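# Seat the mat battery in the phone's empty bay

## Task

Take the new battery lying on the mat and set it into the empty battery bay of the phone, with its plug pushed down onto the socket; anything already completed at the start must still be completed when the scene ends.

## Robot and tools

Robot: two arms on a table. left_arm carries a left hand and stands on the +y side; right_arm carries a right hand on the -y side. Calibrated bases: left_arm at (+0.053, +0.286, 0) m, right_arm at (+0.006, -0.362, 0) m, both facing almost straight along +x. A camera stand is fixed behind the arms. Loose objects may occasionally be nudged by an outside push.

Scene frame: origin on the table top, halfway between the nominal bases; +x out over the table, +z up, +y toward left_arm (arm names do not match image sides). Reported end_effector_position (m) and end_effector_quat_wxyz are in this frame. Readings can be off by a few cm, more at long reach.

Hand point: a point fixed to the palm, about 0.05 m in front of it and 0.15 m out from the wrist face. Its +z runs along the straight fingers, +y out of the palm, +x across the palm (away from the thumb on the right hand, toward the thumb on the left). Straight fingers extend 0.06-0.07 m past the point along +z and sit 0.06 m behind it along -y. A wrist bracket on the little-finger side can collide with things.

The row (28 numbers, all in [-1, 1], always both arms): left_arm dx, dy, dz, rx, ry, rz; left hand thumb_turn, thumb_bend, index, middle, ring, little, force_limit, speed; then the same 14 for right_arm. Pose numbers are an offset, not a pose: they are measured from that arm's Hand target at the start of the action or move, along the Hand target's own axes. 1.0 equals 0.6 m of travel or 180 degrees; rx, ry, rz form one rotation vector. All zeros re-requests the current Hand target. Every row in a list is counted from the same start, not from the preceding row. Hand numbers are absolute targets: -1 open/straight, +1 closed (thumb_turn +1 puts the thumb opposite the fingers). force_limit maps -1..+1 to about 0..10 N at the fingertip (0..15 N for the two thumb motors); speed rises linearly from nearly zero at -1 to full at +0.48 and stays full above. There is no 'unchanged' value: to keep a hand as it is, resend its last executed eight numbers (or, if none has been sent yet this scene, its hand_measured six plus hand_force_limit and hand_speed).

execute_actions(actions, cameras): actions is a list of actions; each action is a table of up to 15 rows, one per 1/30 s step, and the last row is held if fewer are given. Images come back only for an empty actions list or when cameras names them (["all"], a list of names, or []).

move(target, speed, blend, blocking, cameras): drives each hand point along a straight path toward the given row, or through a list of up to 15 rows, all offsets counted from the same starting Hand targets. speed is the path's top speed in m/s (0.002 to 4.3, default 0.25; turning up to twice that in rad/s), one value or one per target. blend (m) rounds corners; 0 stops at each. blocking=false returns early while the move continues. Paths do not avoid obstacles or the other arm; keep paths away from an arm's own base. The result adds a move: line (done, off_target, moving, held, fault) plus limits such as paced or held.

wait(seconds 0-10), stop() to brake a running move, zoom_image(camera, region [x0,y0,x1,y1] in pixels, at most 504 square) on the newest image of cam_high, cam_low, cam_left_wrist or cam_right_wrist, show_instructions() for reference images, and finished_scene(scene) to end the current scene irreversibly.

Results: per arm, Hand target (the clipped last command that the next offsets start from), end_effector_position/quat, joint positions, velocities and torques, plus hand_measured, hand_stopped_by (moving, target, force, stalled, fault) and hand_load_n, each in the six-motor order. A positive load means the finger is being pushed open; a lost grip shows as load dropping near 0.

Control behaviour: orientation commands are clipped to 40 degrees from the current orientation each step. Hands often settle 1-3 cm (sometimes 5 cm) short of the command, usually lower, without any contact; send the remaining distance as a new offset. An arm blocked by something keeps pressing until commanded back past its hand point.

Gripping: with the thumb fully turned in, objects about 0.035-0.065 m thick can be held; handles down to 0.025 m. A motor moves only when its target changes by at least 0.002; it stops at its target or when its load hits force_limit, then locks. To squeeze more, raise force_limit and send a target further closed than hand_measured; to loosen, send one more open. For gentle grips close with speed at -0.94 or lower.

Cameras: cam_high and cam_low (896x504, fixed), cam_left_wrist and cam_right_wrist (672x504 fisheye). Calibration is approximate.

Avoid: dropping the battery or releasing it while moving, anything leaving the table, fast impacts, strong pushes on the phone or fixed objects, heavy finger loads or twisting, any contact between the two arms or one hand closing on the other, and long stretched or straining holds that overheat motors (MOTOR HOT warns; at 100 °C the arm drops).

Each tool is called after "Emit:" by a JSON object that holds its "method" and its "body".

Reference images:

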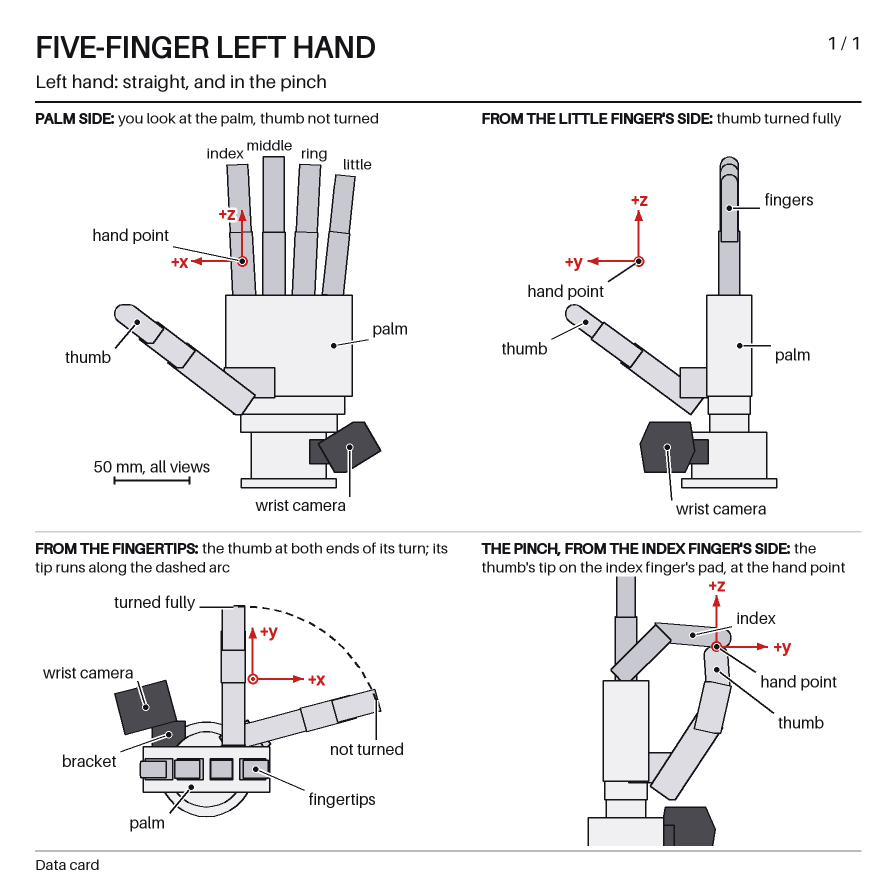

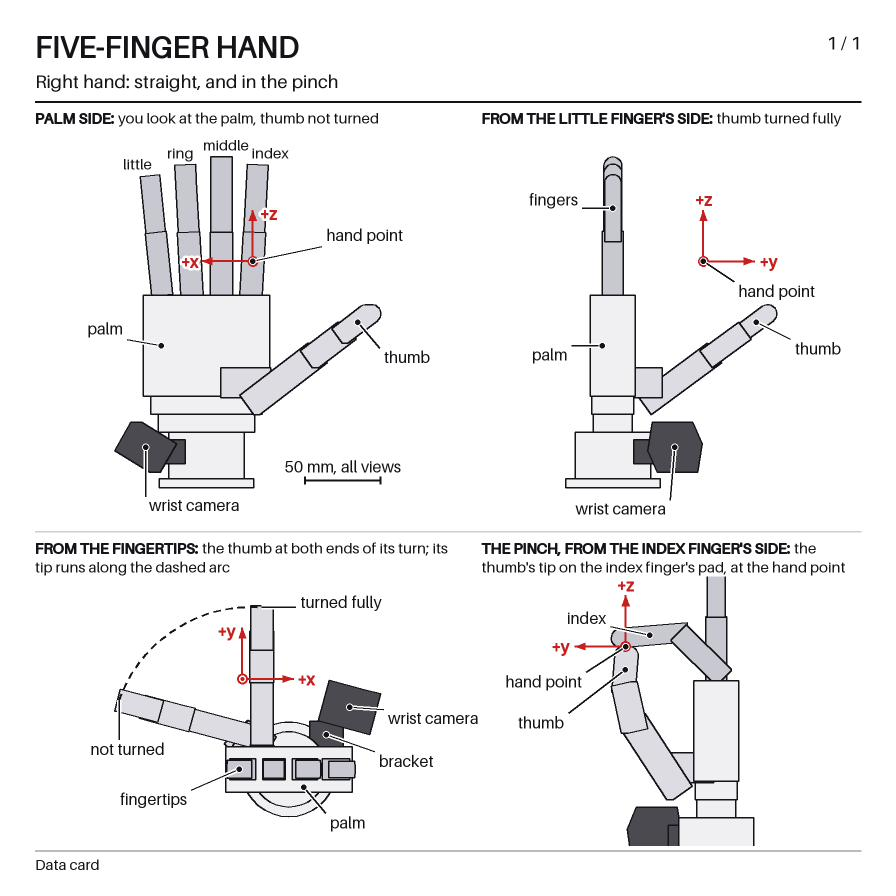

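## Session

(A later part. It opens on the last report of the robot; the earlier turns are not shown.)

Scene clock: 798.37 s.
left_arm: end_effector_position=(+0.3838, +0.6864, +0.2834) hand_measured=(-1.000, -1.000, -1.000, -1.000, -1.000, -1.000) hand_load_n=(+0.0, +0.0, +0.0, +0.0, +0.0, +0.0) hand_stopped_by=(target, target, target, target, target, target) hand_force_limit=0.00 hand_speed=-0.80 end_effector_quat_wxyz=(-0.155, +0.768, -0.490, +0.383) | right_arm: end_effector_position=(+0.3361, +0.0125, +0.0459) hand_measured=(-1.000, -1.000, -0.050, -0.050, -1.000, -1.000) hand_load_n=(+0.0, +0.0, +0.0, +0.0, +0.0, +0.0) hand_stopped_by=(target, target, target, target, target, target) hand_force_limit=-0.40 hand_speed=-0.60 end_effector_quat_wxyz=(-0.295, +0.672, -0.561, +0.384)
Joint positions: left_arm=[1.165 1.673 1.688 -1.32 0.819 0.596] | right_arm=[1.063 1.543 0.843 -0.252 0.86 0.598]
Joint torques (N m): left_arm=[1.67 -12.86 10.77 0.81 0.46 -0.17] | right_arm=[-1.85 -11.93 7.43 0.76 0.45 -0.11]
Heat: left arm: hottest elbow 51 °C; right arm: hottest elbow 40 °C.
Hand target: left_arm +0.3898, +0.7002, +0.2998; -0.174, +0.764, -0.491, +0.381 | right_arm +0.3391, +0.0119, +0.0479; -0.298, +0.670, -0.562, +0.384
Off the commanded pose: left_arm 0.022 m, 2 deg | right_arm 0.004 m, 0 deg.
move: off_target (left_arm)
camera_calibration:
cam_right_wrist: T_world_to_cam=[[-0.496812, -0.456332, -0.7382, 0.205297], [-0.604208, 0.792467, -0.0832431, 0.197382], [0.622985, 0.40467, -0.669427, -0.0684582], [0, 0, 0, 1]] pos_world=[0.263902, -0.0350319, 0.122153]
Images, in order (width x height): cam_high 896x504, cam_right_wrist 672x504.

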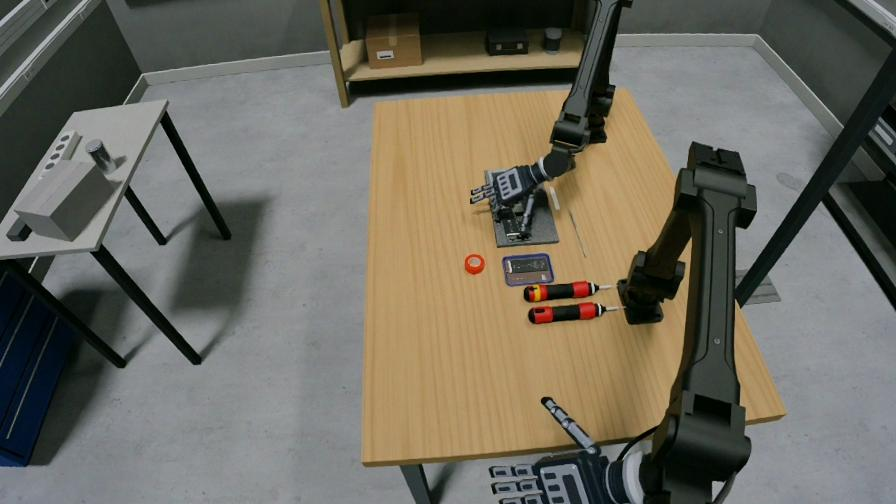

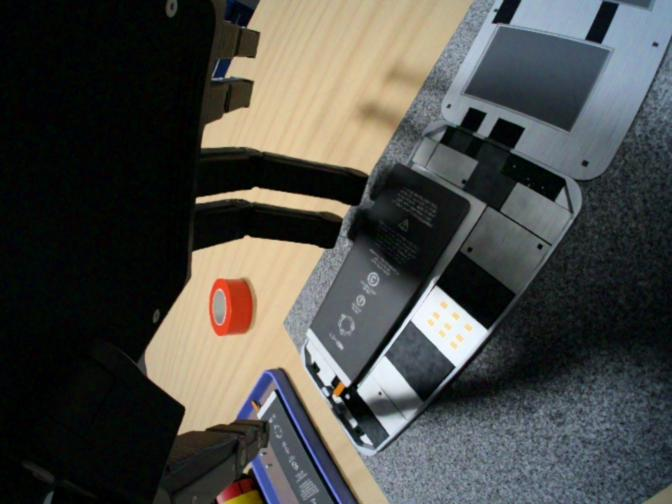

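Emit:
{"method": "move", "body": {"target": [0,0,0,0,0,0,-1,-1,-1,-1,-1,-1,0,-0.8,-0.0034,0.0161,0.0083,0,0,0,-1,-1,-0.05,-0.05,-1,-1,-0.4,-0.6], "speed": 0.06, "cameras": ["cam_high","cam_right_wrist"]}}

Emit:
{"method": "zoom_image", "body": {"camera": "cam_right_wrist", "region": [280, 50, 580, 350]}}

Scene clock: 817.00 s.
left_arm: end_effector_position=(+0.3838, +0.6864, +0.2834) hand_measured=(-1.000, -1.000, -1.000, -1.000, -1.000, -1.000) hand_load_n=(+0.0, +0.0, +0.0, +0.0, +0.0, +0.0) hand_stopped_by=(target, target, target, target, target, target) hand_force_limit=0.00 hand_speed=-0.80 end_effector_quat_wxyz=(-0.155, +0.768, -0.490, +0.383) | right_arm: end_effector_position=(+0.3371, +0.0144, +0.0446) hand_measured=(-1.000, -1.000, -0.050, -0.050, -1.000, -1.000) hand_load_n=(+0.0, +0.0, +0.0, +0.0, +0.0, +0.0) hand_stopped_by=(target, target, target, target, target, target) hand_force_limit=-0.40 hand_speed=-0.60 end_effector_quat_wxyz=(-0.303, +0.667, -0.563, +0.382)
Joint positions: left_arm=[1.165 1.673 1.688 -1.32 0.819 0.596] | right_arm=[1.063 1.545 0.833 -0.221 0.86 0.598]
Joint torques (N m): left_arm=[1.44 -12.75 10.8 0.83 0.46 -0.17] | right_arm=[-1.61 -10.34 7.15 0.72 0.49 -0.09]
Heat: left arm: hottest elbow 51 °C; right arm: hottest elbow 39 °C.
Hand target: left_arm +0.3898, +0.7002, +0.2998; -0.174, +0.764, -0.491, +0.381 | right_arm +0.3382, +0.0120, +0.0370; -0.298, +0.670, -0.562, +0.384
Off the commanded pose: left_arm 0.022 m, 2 deg | right_arm 0.008 m, 1 deg.
move: off_target (left_arm)
camera_calibration:
cam_right_wrist: T_world_to_cam=[[-0.489832, -0.443715, -0.750454, 0.203742], [-0.603438, 0.793829, -0.0754887, 0.19583], [0.629228, 0.415876, -0.656597, -0.0736353], [0, 0, 0, 1]] pos_world=[0.264304, -0.0344293, 0.119333]
Images, in order (width x height): cam_high 896x504, cam_right_wrist 672x504.

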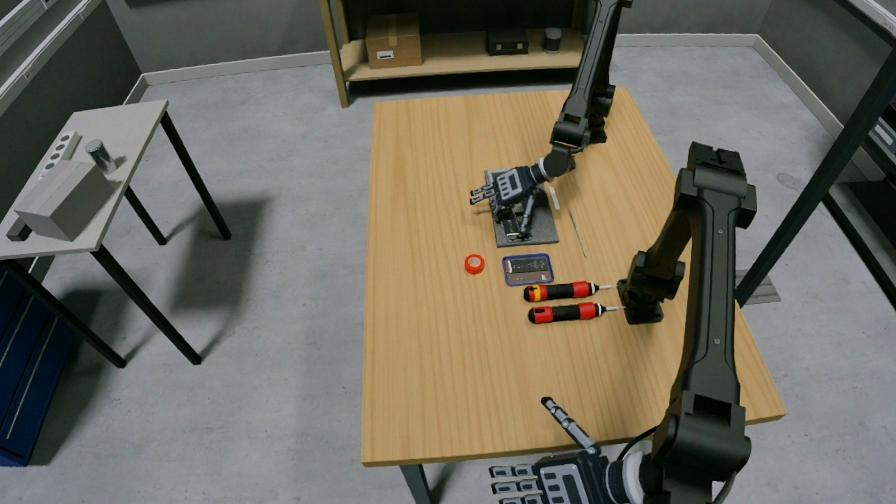

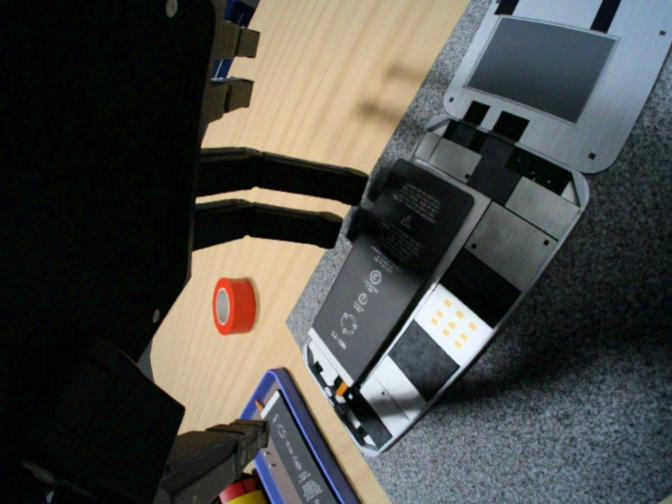

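Scaled by 1.680 from the camera's 672x504 image, which has a finer 960x720 frame.

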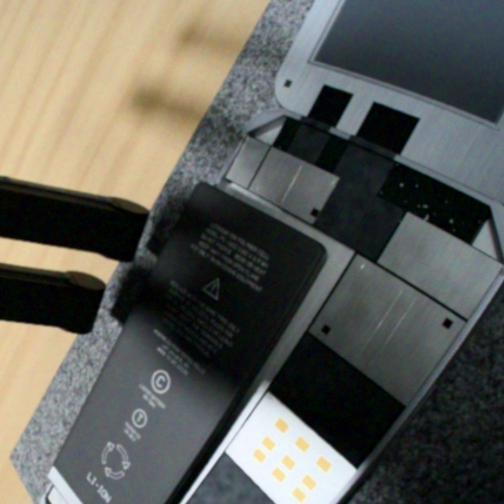

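Emit:
{"method": "execute_actions", "body": {"actions": []}}

Emit:
{"method": "zoom_image", "body": {"camera": "cam_low", "region": [450, 260, 550, 310]}}

Emit:
{"method": "zoom_image", "body": {"camera": "cam_right_wrist", "region": [310, 150, 410, 250]}}

Emit:
{"method": "zoom_image", "body": {"camera": "cam_high", "region": [480, 195, 520, 235]}}

Scene clock: 887.27 s.
left_arm: end_effector_position=(+0.3838, +0.6864, +0.2834) hand_measured=(-1.000, -1.000, -1.000, -1.000, -1.000, -1.000) hand_load_n=(-0.5, -0.5, +0.0, +0.0, +0.0, +0.0) hand_stopped_by=(target, target, target, target, target, target) hand_force_limit=0.00 hand_speed=-0.80 end_effector_quat_wxyz=(-0.155, +0.768, -0.490, +0.383) | right_arm: end_effector_position=(+0.3371, +0.0145, +0.0447) hand_measured=(-1.000, -1.000, -0.050, -0.050, -1.000, -1.000) hand_load_n=(-0.5, +0.0, +0.0, +0.0, +0.0, +0.0) hand_stopped_by=(target, target, target, target, target, target) hand_force_limit=-0.40 hand_speed=-0.60 end_effector_quat_wxyz=(-0.304, +0.667, -0.563, +0.382)
Joint positions: left_arm=[1.165 1.673 1.688 -1.32 0.819 0.596] | right_arm=[1.063 1.545 0.833 -0.221 0.86 0.598]
Joint velocities: within noise
Joint torques (N m): left_arm=[1.44 -12.86 10.8 0.8 0.47 -0.17] | right_arm=[-1.67 -10.4 7.16 0.76 0.49 -0.09]
Heat: left arm: hottest elbow 51 °C; right arm: hottest elbow 36 °C.
Hand target: left_arm +0.3898, +0.7002, +0.2998; -0.174, +0.764, -0.491, +0.381 | right_arm +0.3382, +0.0120, +0.0369; -0.298, +0.670, -0.562, +0.384
Off the commanded pose: left_arm 0.022 m, 2 deg | right_arm 0.008 m, 1 deg.
camera_calibration:
cam_left_wrist: T_world_to_cam=[[0.665199, 0.301692, 0.683002, -0.659668], [-0.285049, -0.742846, 0.605745, 0.444556], [0.690114, -0.59763, -0.408144, 0.371183], [0, 0, 0, 1]] pos_world=[0.309372, 0.751083, 0.332763]
cam_right_wrist: T_world_to_cam=[[-0.489692, -0.443392, -0.750737, 0.203794], [-0.60344, 0.793851, -0.0752424, 0.195723], [0.629335, 0.416179, -0.656303, -0.0737303], [0, 0, 0, 1]] pos_world=[0.264304, -0.0343292, 0.119333]

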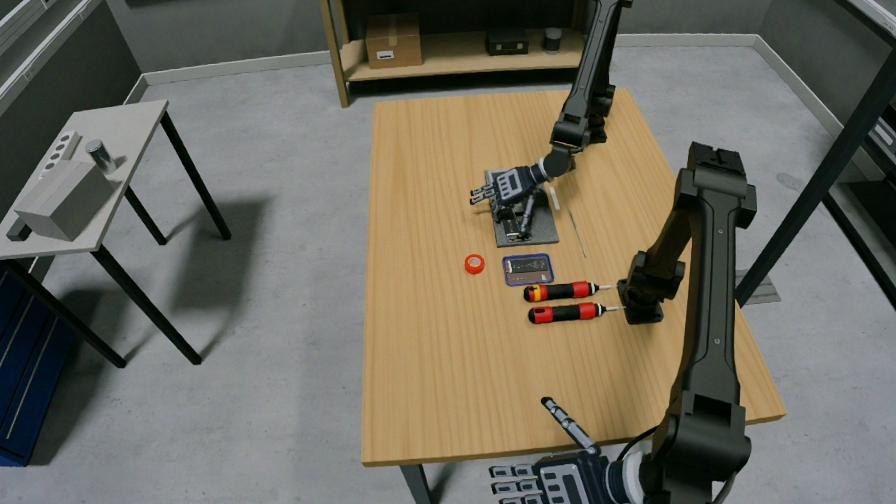

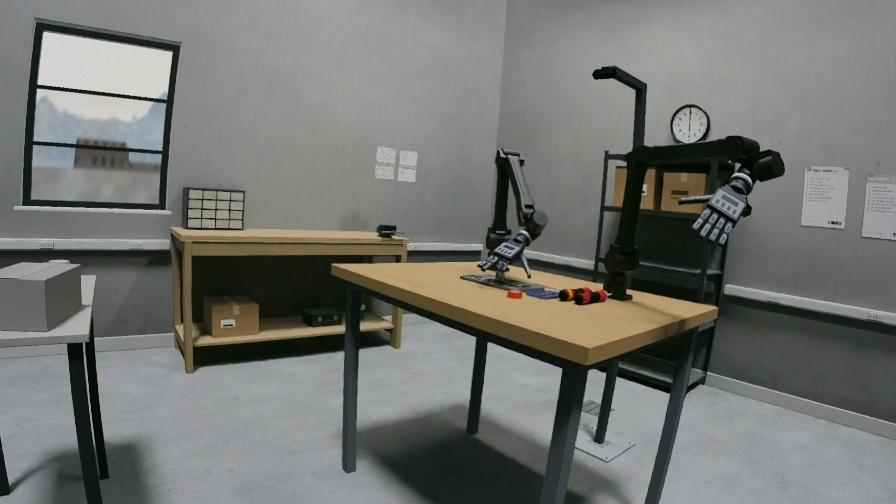

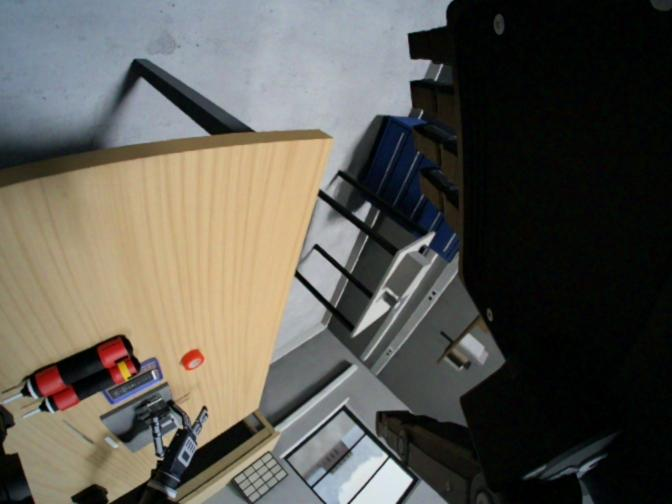

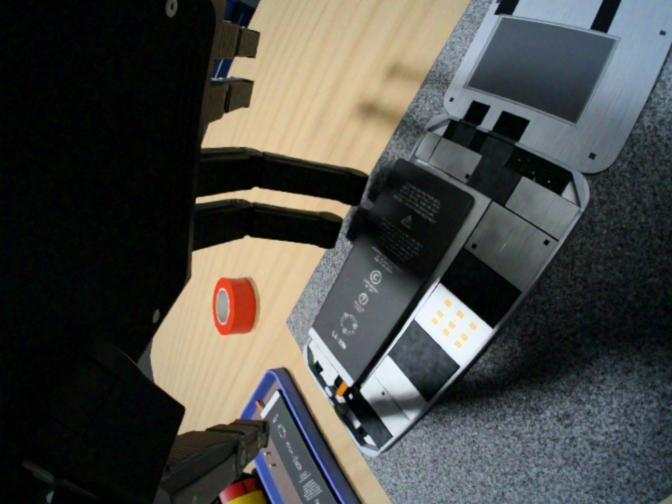

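Scaled by 5.040 from the camera's 896x504 image, which has a finer 1280x720 frame.

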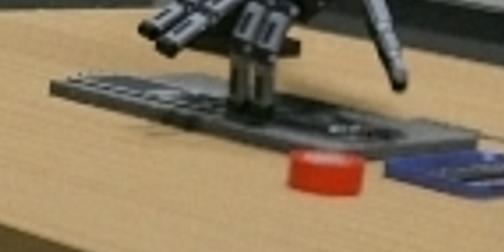

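Scaled by 5.040 from the camera's 672x504 image, which has a finer 960x720 frame.

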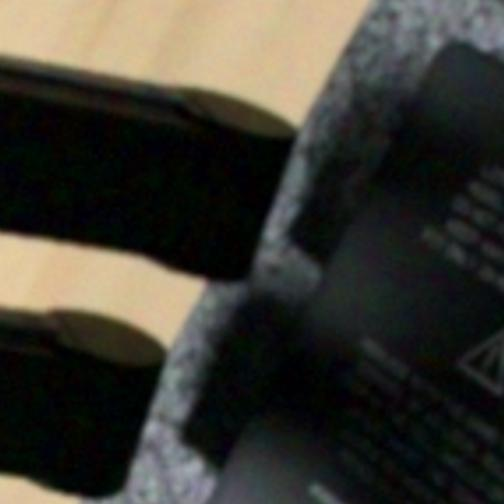

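Scaled by 12.600 from the camera's 896x504 image, which has a finer 1280x720 frame.

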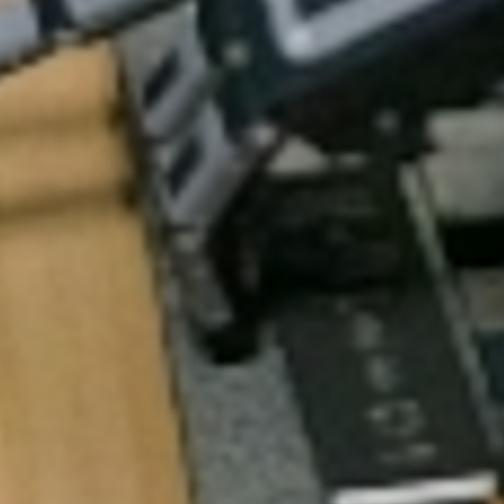

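Emit:
{"method": "move", "body": {"target": [0,0,0,0,0,0,-1,-1,-1,-1,-1,-1,0,-0.8,-0.0034,0.0101,0.0053,0,0,0,-1,-1,-0.05,-0.05,-1,-1,-0.4,-0.6], "speed": 0.06, "cameras": ["cam_high","cam_right_wrist"]}}

Emit:
{"method": "zoom_image", "body": {"camera": "cam_right_wrist", "region": [310, 130, 490, 310]}}

Emit:
{"method": "zoom_image", "body": {"camera": "cam_high", "region": [480, 195, 530, 245]}}

Scene clock: 927.33 s.
left_arm: end_effector_position=(+0.3838, +0.6864, +0.2834) hand_measured=(-1.000, -1.000, -1.000, -1.000, -1.000, -1.000) hand_load_n=(+0.0, +0.0, +0.0, +0.0, +0.0, +0.0) hand_stopped_by=(target, target, target, target, target, target) hand_force_limit=0.00 hand_speed=-0.80 end_effector_quat_wxyz=(-0.155, +0.768, -0.490, +0.383) | right_arm: end_effector_position=(+0.3371, +0.0143, +0.0365) hand_measured=(-1.000, -1.000, -0.050, -0.050, -1.000, -1.000) hand_load_n=(+0.0, +0.0, +0.0, +0.0, +0.0, +0.0) hand_stopped_by=(target, target, target, target, target, target) hand_force_limit=-0.40 hand_speed=-0.60 end_effector_quat_wxyz=(-0.302, +0.668, -0.563, +0.382)
Joint positions: left_arm=[1.165 1.673 1.688 -1.32 0.819 0.596] | right_arm=[1.063 1.562 0.827 -0.201 0.86 0.598]
Joint torques (N m): left_arm=[1.55 -12.81 10.78 0.83 0.47 -0.16] | right_arm=[-1.49 -10.87 7.06 0.8 0.54 -0.07]
Heat: left arm: hottest elbow 51 °C; right arm: hottest elbow 36 °C.
Hand target: left_arm +0.3898, +0.7002, +0.2998; -0.174, +0.764, -0.491, +0.381 | right_arm +0.3375, +0.0127, +0.0298; -0.298, +0.670, -0.562, +0.384
Off the commanded pose: left_arm 0.022 m, 2 deg | right_arm 0.007 m, 0 deg.
move: off_target (left_arm)
camera_calibration:
cam_right_wrist: T_world_to_cam=[[-0.491033, -0.445908, -0.748367, 0.197989], [-0.603594, 0.793583, -0.0768086, 0.195263], [0.628141, 0.413994, -0.658823, -0.0783662], [0, 0, 0, 1]] pos_world=[0.264304, -0.0342298, 0.111537]
Images, in order (width x height): cam_high 896x504, cam_right_wrist 672x504.

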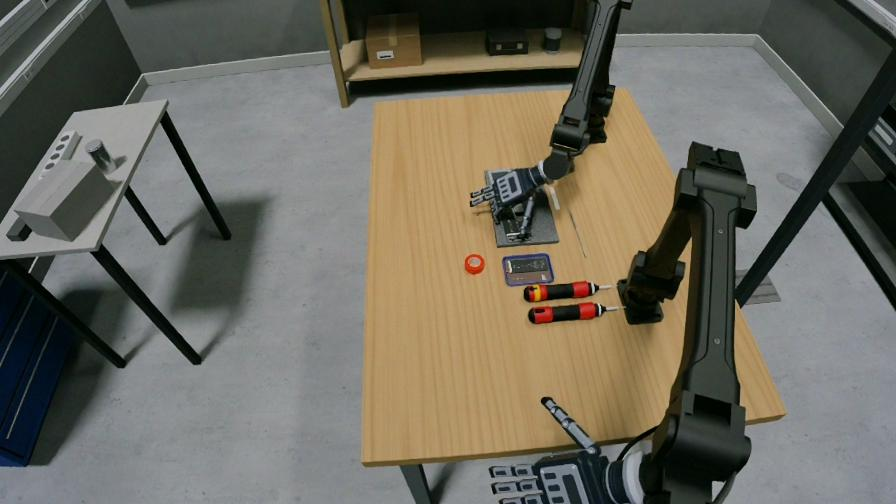

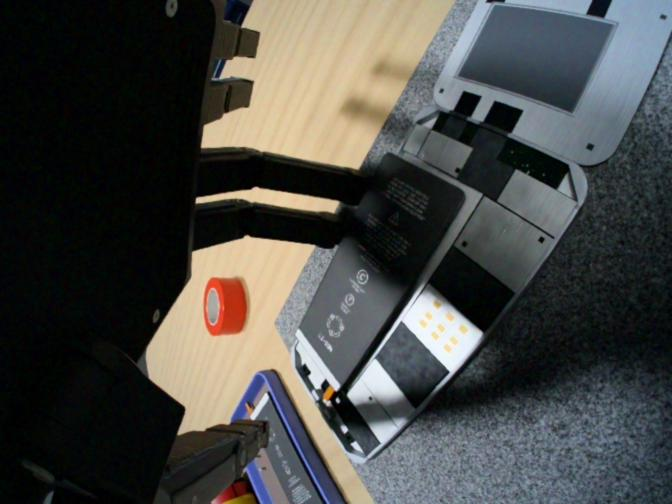

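Scaled by 2.800 from the camera's 672x504 image, which has a finer 960x720 frame.

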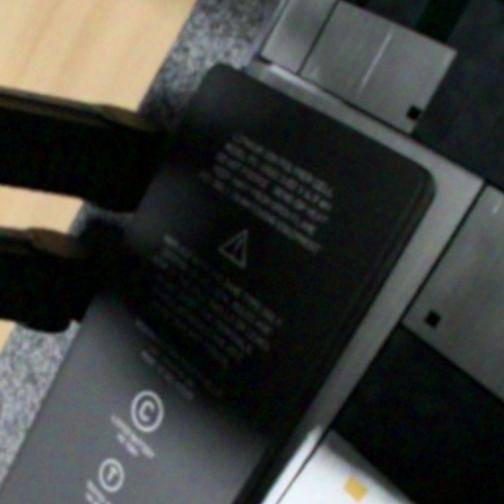

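Scaled by 10.080 from the camera's 896x504 image, which has a finer 1280x720 frame.

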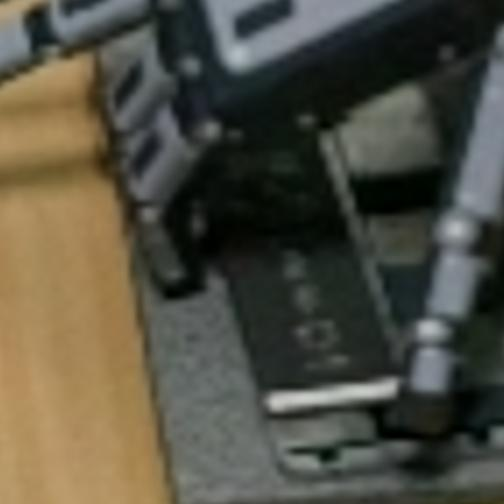

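Emit:
{"method": "move", "body": {"target": [0,0,0,0,0,0,-1,-1,-1,-1,-1,-1,0,-0.8,0,0,0,0,0,0,-1,-1,0.05,0.05,-1,-1,-0.6,-0.9], "speed": 0.06, "cameras": ["cam_high","cam_right_wrist"]}}

Emit:
{"method": "zoom_image", "body": {"camera": "cam_right_wrist", "region": [310, 130, 490, 310]}}

Emit:
{"method": "zoom_image", "body": {"camera": "cam_high", "region": [480, 195, 530, 245]}}

Scene clock: 949.47 s.
left_arm: end_effector_position=(+0.3838, +0.6864, +0.2834) hand_measured=(-1.000, -1.000, -1.000, -1.000, -1.000, -1.000) hand_load_n=(-0.5, +0.0, +0.0, +0.0, +0.0, +0.0) hand_stopped_by=(target, target, target, target, target, target) hand_force_limit=0.00 hand_speed=-0.80 end_effector_quat_wxyz=(-0.155, +0.768, -0.490, +0.383) | right_arm: end_effector_position=(+0.3373, +0.0146, +0.0368) hand_measured=(-1.000, -1.000, +0.050, +0.050, -1.000, -1.000) hand_load_n=(+0.0, +0.0, +0.0, +1.0, +0.0, +0.0) hand_stopped_by=(target, target, target, target, target, target) hand_force_limit=-0.60 hand_speed=-0.90 end_effector_quat_wxyz=(-0.303, +0.667, -0.563, +0.382)
Joint positions: left_arm=[1.165 1.673 1.688 -1.32 0.819 0.596] | right_arm=[1.063 1.562 0.827 -0.199 0.861 0.598]
Joint torques (N m): left_arm=[1.55 -12.81 10.77 0.8 0.48 -0.16] | right_arm=[-1.49 -10.7 7.06 0.66 0.52 -0.07]
Heat: left arm: hottest elbow 51 °C; right arm: hottest elbow 36 °C.
Hand target: left_arm +0.3898, +0.7002, +0.2998; -0.174, +0.764, -0.491, +0.381 | right_arm +0.3375, +0.0127, +0.0298; -0.298, +0.670, -0.562, +0.383
Off the commanded pose: left_arm 0.022 m, 2 deg | right_arm 0.007 m, 1 deg.
move: off_target (left_arm)
camera_calibration:
cam_right_wrist: T_world_to_cam=[[-0.490279, -0.444698, -0.74958, 0.198227], [-0.603293, 0.793855, -0.0763677, 0.195113], [0.629019, 0.414775, -0.657493, -0.0788645], [0, 0, 0, 1]] pos_world=[0.264504, -0.0340292, 0.111634]
Images, in order (width x height): cam_high 896x504, cam_right_wrist 672x504.

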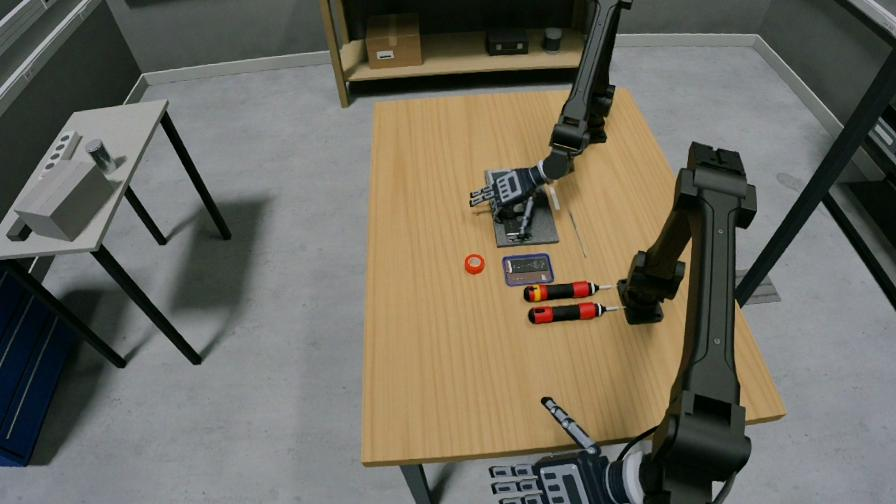

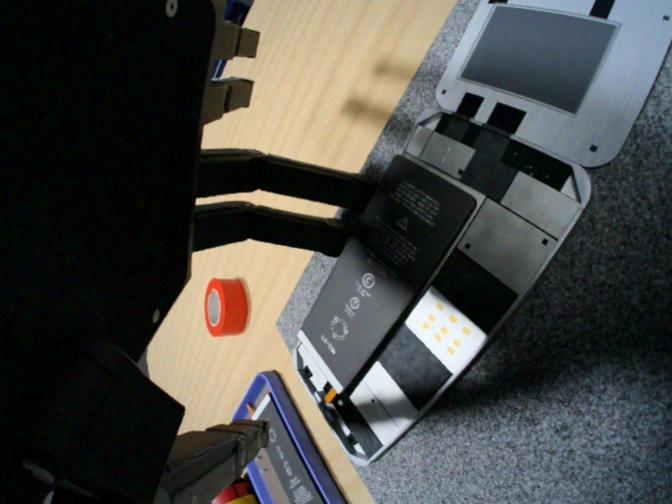

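Scaled by 2.800 from the camera's 672x504 image, which has a finer 960x720 frame.

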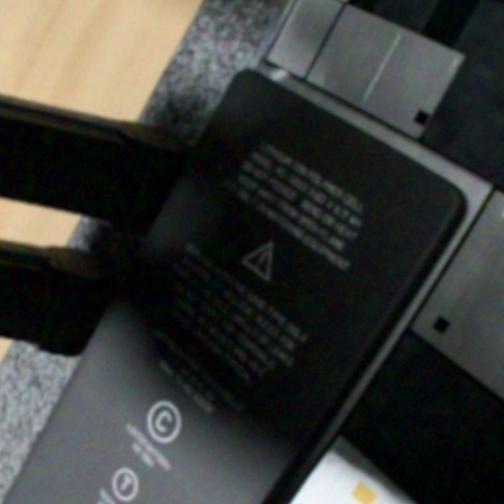

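Scaled by 10.080 from the camera's 896x504 image, which has a finer 1280x720 frame.

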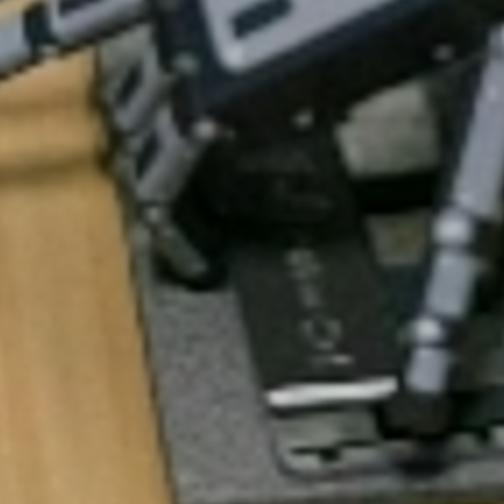

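Emit:
{"method": "move", "body": {"target": [0,0,0,0,0,0,-1,-1,-1,-1,-1,-1,0,-0.8,0,0,0,0,0,0,-1,-1,0.09,0.09,-1,-1,-0.5,-0.9], "speed": 0.06, "cameras": ["cam_high","cam_right_wrist"]}}

Emit:
{"method": "zoom_image", "body": {"camera": "cam_right_wrist", "region": [310, 130, 490, 310]}}

Emit:
{"method": "zoom_image", "body": {"camera": "cam_right_wrist", "region": [280, 310, 420, 450]}}

Scene clock: 975.90 s.
left_arm: end_effector_position=(+0.3838, +0.6864, +0.2834) hand_measured=(-1.000, -1.000, -1.000, -1.000, -1.000, -1.000) hand_load_n=(+0.0, +0.0, +0.0, +0.0, -0.5, +0.0) hand_stopped_by=(target, target, target, target, target, target) hand_force_limit=0.00 hand_speed=-0.80 end_effector_quat_wxyz=(-0.155, +0.768, -0.490, +0.383) | right_arm: end_effector_position=(+0.3376, +0.0148, +0.0371) hand_measured=(-1.000, -1.000, +0.090, +0.090, -1.000, -1.000) hand_load_n=(-0.5, +0.0, +0.0, +1.0, +0.0, +0.0) hand_stopped_by=(target, target, target, target, target, target) hand_force_limit=-0.50 hand_speed=-0.90 end_effector_quat_wxyz=(-0.304, +0.667, -0.563, +0.383)
Joint positions: left_arm=[1.165 1.673 1.688 -1.32 0.819 0.596] | right_arm=[1.063 1.562 0.827 -0.197 0.862 0.598]
Joint torques (N m): left_arm=[1.55 -12.86 10.8 0.8 0.47 -0.17] | right_arm=[-1.44 -10.7 7.05 0.59 0.49 -0.07]
Heat: left arm: hottest elbow 51 °C; right arm: hottest elbow 36 °C.
Hand target: left_arm +0.3898, +0.7002, +0.2998; -0.174, +0.764, -0.491, +0.381 | right_arm +0.3375, +0.0127, +0.0298; -0.298, +0.670, -0.562, +0.384
Off the commanded pose: left_arm 0.022 m, 2 deg | right_arm 0.008 m, 1 deg.
move: off_target (left_arm)
camera_calibration:
cam_right_wrist: T_world_to_cam=[[-0.489314, -0.443398, -0.750979, 0.198339], [-0.602609, 0.794373, -0.0763786, 0.194938], [0.630424, 0.415174, -0.655893, -0.0794424], [0, 0, 0, 1]] pos_world=[0.264604, -0.0339282, 0.111732]
Images, in order (width x height): cam_high 896x504, cam_right_wrist 672x504.

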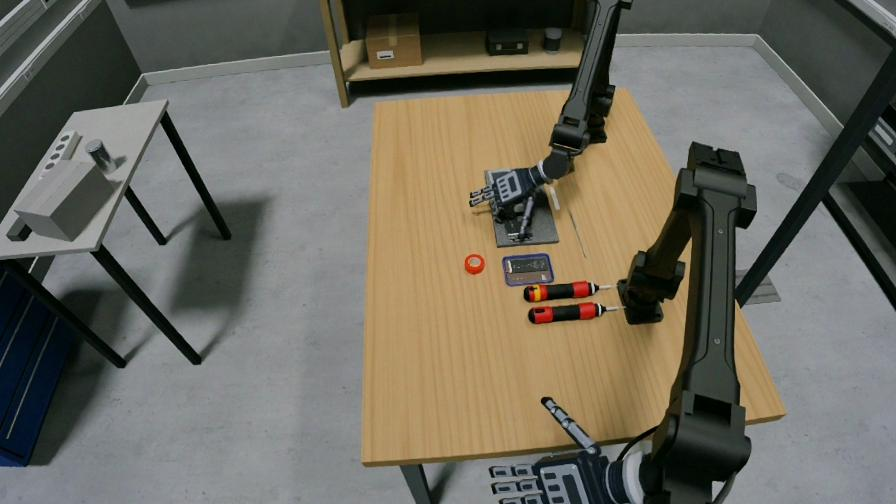

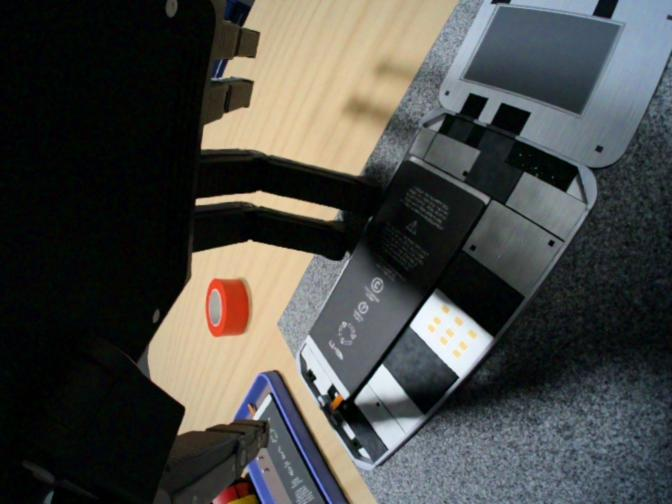

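Scaled by 2.800 from the camera's 672x504 image, which has a finer 960x720 frame.

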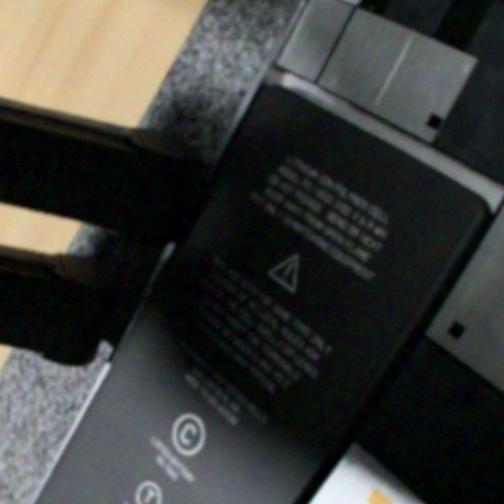

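Scaled by 3.600 from the camera's 672x504 image, which has a finer 960x720 frame.

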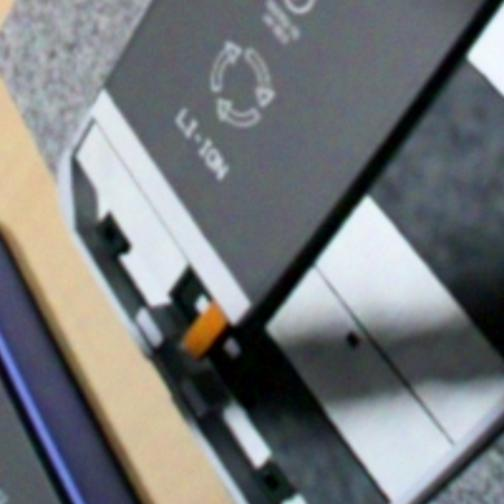

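Emit:
{"method": "move", "body": {"target": [[0,0,0,0,0,0,-1,-1,-1,-1,-1,-1,0,-0.8,0,0,0,0,0,0,-1,-1,-0.25,-0.25,-1,-1,-0.5,-0.6],[0,0,0,0,0,0,-1,-1,-1,-1,-1,-1,0,-0.8,0.0069,-0.1103,-0.0768,0,0,0,-1,-1,-0.25,-0.25,-1,-1,-0.5,-0.6]], "speed": 0.12, "cameras": ["cam_high","cam_right_wrist"]}}

Emit:
{"method": "zoom_image", "body": {"camera": "cam_right_wrist", "region": [430, 140, 550, 260]}}

Emit:
{"method": "zoom_image", "body": {"camera": "cam_right_wrist", "region": [340, 280, 460, 400]}}

Emit:
{"method": "zoom_image", "body": {"camera": "cam_high", "region": [495, 205, 545, 255]}}

Scene clock: 992.93 s.
left_arm: end_effector_position=(+0.3838, +0.6864, +0.2834) hand_measured=(-1.000, -1.000, -1.000, -1.000, -1.000, -1.000) hand_load_n=(-0.5, +0.0, +0.0, -0.5, +0.0, +0.0) hand_stopped_by=(target, target, target, target, target, target) hand_force_limit=0.00 hand_speed=-0.80 end_effector_quat_wxyz=(-0.155, +0.768, -0.490, +0.383) | right_arm: end_effector_position=(+0.3313, +0.0060, +0.0954) hand_measured=(-1.000, -1.000, -0.250, -0.250, -1.000, -1.000) hand_load_n=(-0.5, +0.0, +0.0, +0.0, +0.0, +0.0) hand_stopped_by=(target, target, target, target, target, target) hand_force_limit=-0.50 hand_speed=-0.60 end_effector_quat_wxyz=(-0.283, +0.675, -0.560, +0.388)
Joint positions: left_arm=[1.165 1.673 1.688 -1.32 0.819 0.596] | right_arm=[1.068 1.449 0.906 -0.446 0.869 0.611]
Joint torques (N m): left_arm=[1.61 -12.92 10.8 0.83 0.48 -0.16] | right_arm=[-0.21 -10.34 11.63 0.08 0.68 0.05]
Heat: left arm: hottest elbow 51 °C; right arm: hottest elbow 36 °C.
Hand target: left_arm +0.3898, +0.7002, +0.2998; -0.174, +0.764, -0.491, +0.381 | right_arm +0.3334, +0.0227, +0.1098; -0.298, +0.670, -0.562, +0.384
Off the commanded pose: left_arm 0.022 m, 2 deg | right_arm 0.022 m, 2 deg.
move: off_target (left_arm, right_arm)
camera_calibration:
cam_right_wrist: T_world_to_cam=[[-0.507814, -0.469829, -0.72207, 0.238661], [-0.599106, 0.794907, -0.0958855, 0.203341], [0.619029, 0.383905, -0.685143, -0.0267817], [0, 0, 0, 1]] pos_world=[0.259597, -0.039226, 0.173478]
Images, in order (width x height): cam_high 896x504, cam_right_wrist 672x504.

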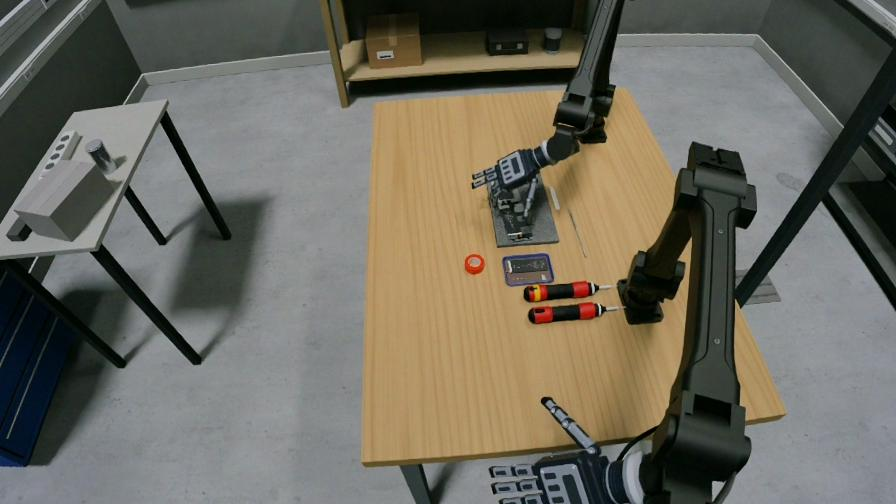

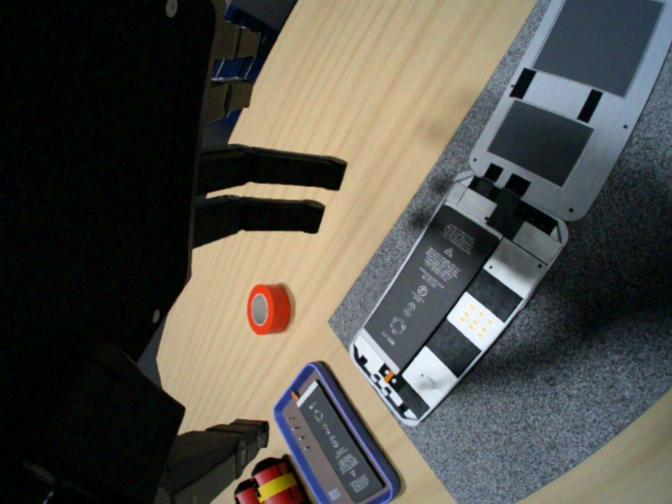

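Scaled by 4.200 from the camera's 672x504 image, which has a finer 960x720 frame.

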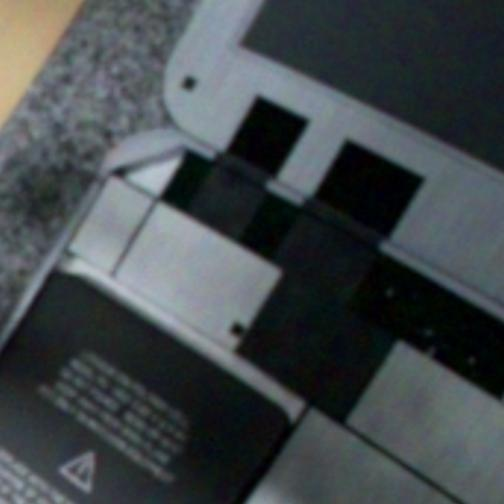

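Scaled by 4.200 from the camera's 672x504 image, which has a finer 960x720 frame.

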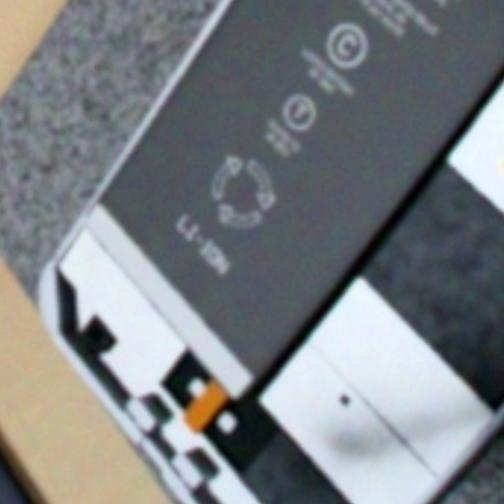

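Scaled by 10.080 from the camera's 896x504 image, which has a finer 1280x720 frame.

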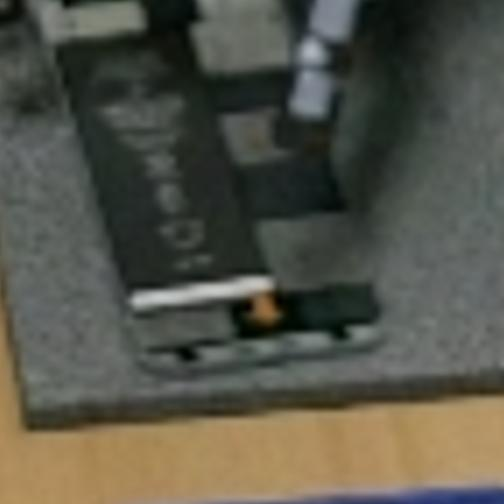

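Emit:
{"method": "zoom_image", "body": {"camera": "cam_high", "region": [507, 225, 535, 253]}}

Emit:
{"method": "zoom_image", "body": {"camera": "cam_right_wrist", "region": [365, 350, 415, 400]}}

Emit:
{"method": "zoom_image", "body": {"camera": "cam_right_wrist", "region": [435, 190, 515, 270]}}

Scaled by 18.000 from the camera's 896x504 image, which has a finer 1280x720 frame.

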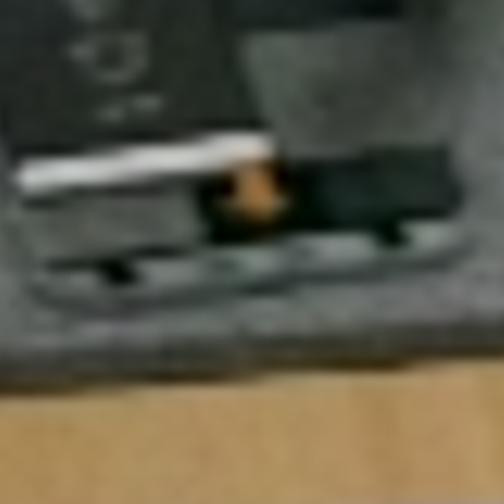

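Scaled by 10.080 from the camera's 672x504 image, which has a finer 960x720 frame.

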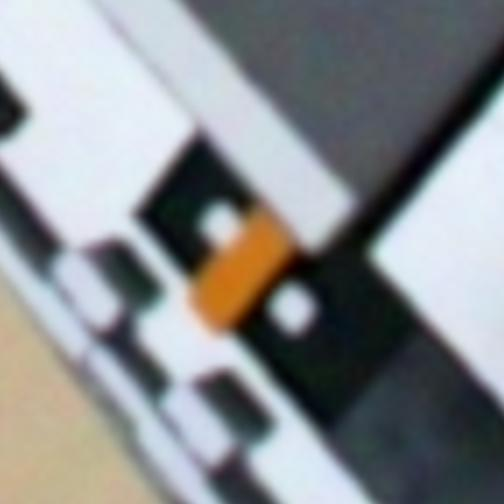

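Scaled by 6.300 from the camera's 672x504 image, which has a finer 960x720 frame.

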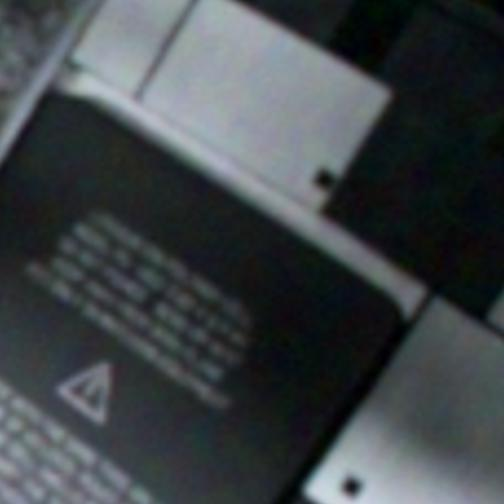

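Emit:
{"method": "move", "body": {"target": [[0,0,0,0,0,0,-1,-1,-1,-1,-1,-1,0,-0.8,-0.1564,0.0470,-0.0325,0,0,0,-1,-1,-0.1,-1,-1,-1,-0.4,-0.4],[0,0,0,0,0,0,-1,-1,-1,-1,-1,-1,0,-0.8,-0.1398,0.0863,0.0061,0,0,0,-1,-1,-0.1,-1,-1,-1,-0.4,-0.4]], "speed": 0.12, "cameras": ["cam_high","cam_right_wrist"]}}

Emit:
{"method": "zoom_image", "body": {"camera": "cam_high", "region": [500, 210, 540, 250]}}

Scene clock: 1078.03 s.
left_arm: end_effector_position=(+0.3838, +0.6864, +0.2834) hand_measured=(-1.000, -1.000, -1.000, -1.000, -1.000, -1.000) hand_load_n=(-0.5, +0.0, -0.5, +0.0, +0.0, +0.0) hand_stopped_by=(target, target, target, target, target, target) hand_force_limit=0.00 hand_speed=-0.80 end_effector_quat_wxyz=(-0.155, +0.768, -0.490, +0.383) | right_arm: end_effector_position=(+0.2974, +0.0987, +0.0565) hand_measured=(-1.000, -1.000, -0.100, -1.000, -1.000, -1.000) hand_load_n=(+0.0, +0.0, +0.0, +0.0, +0.0, +0.0) hand_stopped_by=(target, target, target, target, target, target) hand_force_limit=-0.40 hand_speed=-0.40 end_effector_quat_wxyz=(-0.304, +0.669, -0.561, +0.381)
Joint positions: left_arm=[1.165 1.673 1.688 -1.32 0.819 0.596] | right_arm=[1.222 1.672 1.057 -0.483 0.941 0.807]
Joint torques (N m): left_arm=[1.55 -12.81 10.81 0.81 0.47 -0.17] | right_arm=[-2.32 -13.16 7.64 0.51 0.55 -0.12]
Heat: left arm: hottest elbow 51 °C; right arm: hottest elbow 38 °C.
Hand target: left_arm +0.3898, +0.7002, +0.2998; -0.174, +0.764, -0.491, +0.381 | right_arm +0.3032, +0.0950, +0.0500; -0.298, +0.670, -0.562, +0.384
Off the commanded pose: left_arm 0.022 m, 2 deg | right_arm 0.009 m, 1 deg.
move: off_target (left_arm)
camera_calibration:
cam_right_wrist: T_world_to_cam=[[-0.487885, -0.447181, -0.749665, 0.230353], [-0.608441, 0.790021, -0.0752779, 0.107713], [0.625914, 0.4194, -0.657522, -0.0752243], [0, 0, 0, 1]] pos_world=[0.225007, 0.0494632, 0.131335]
Images, in order (width x height): cam_high 896x504, cam_right_wrist 672x504.

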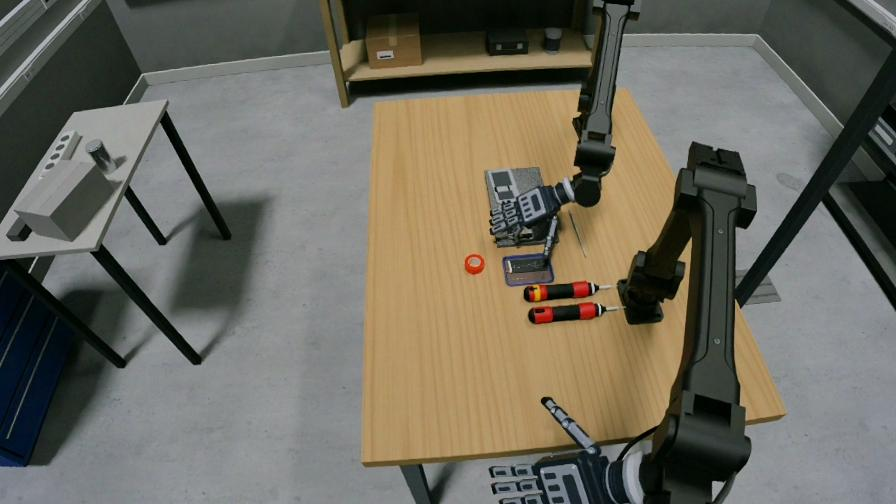

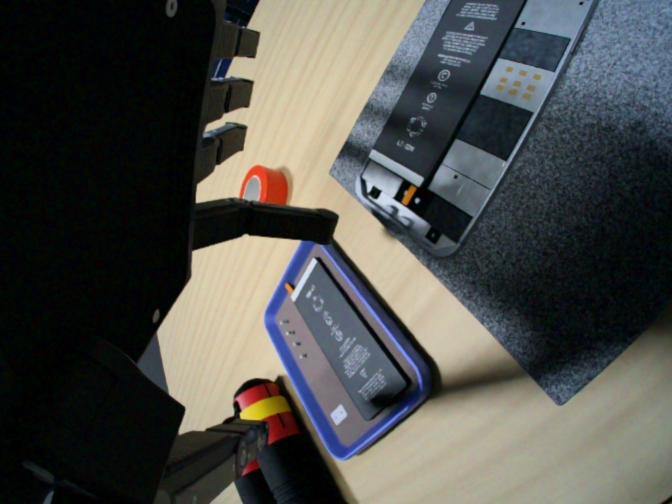

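Scaled by 12.600 from the camera's 896x504 image, which has a finer 1280x720 frame.

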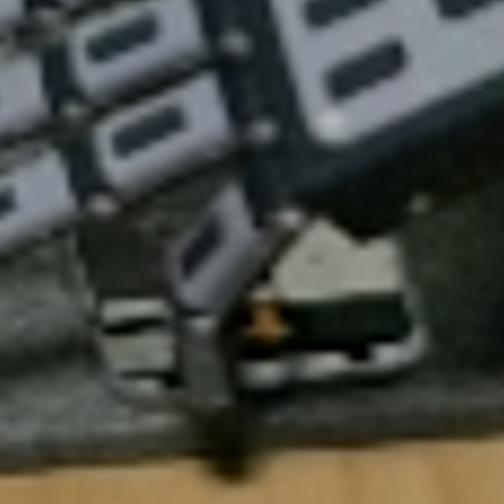

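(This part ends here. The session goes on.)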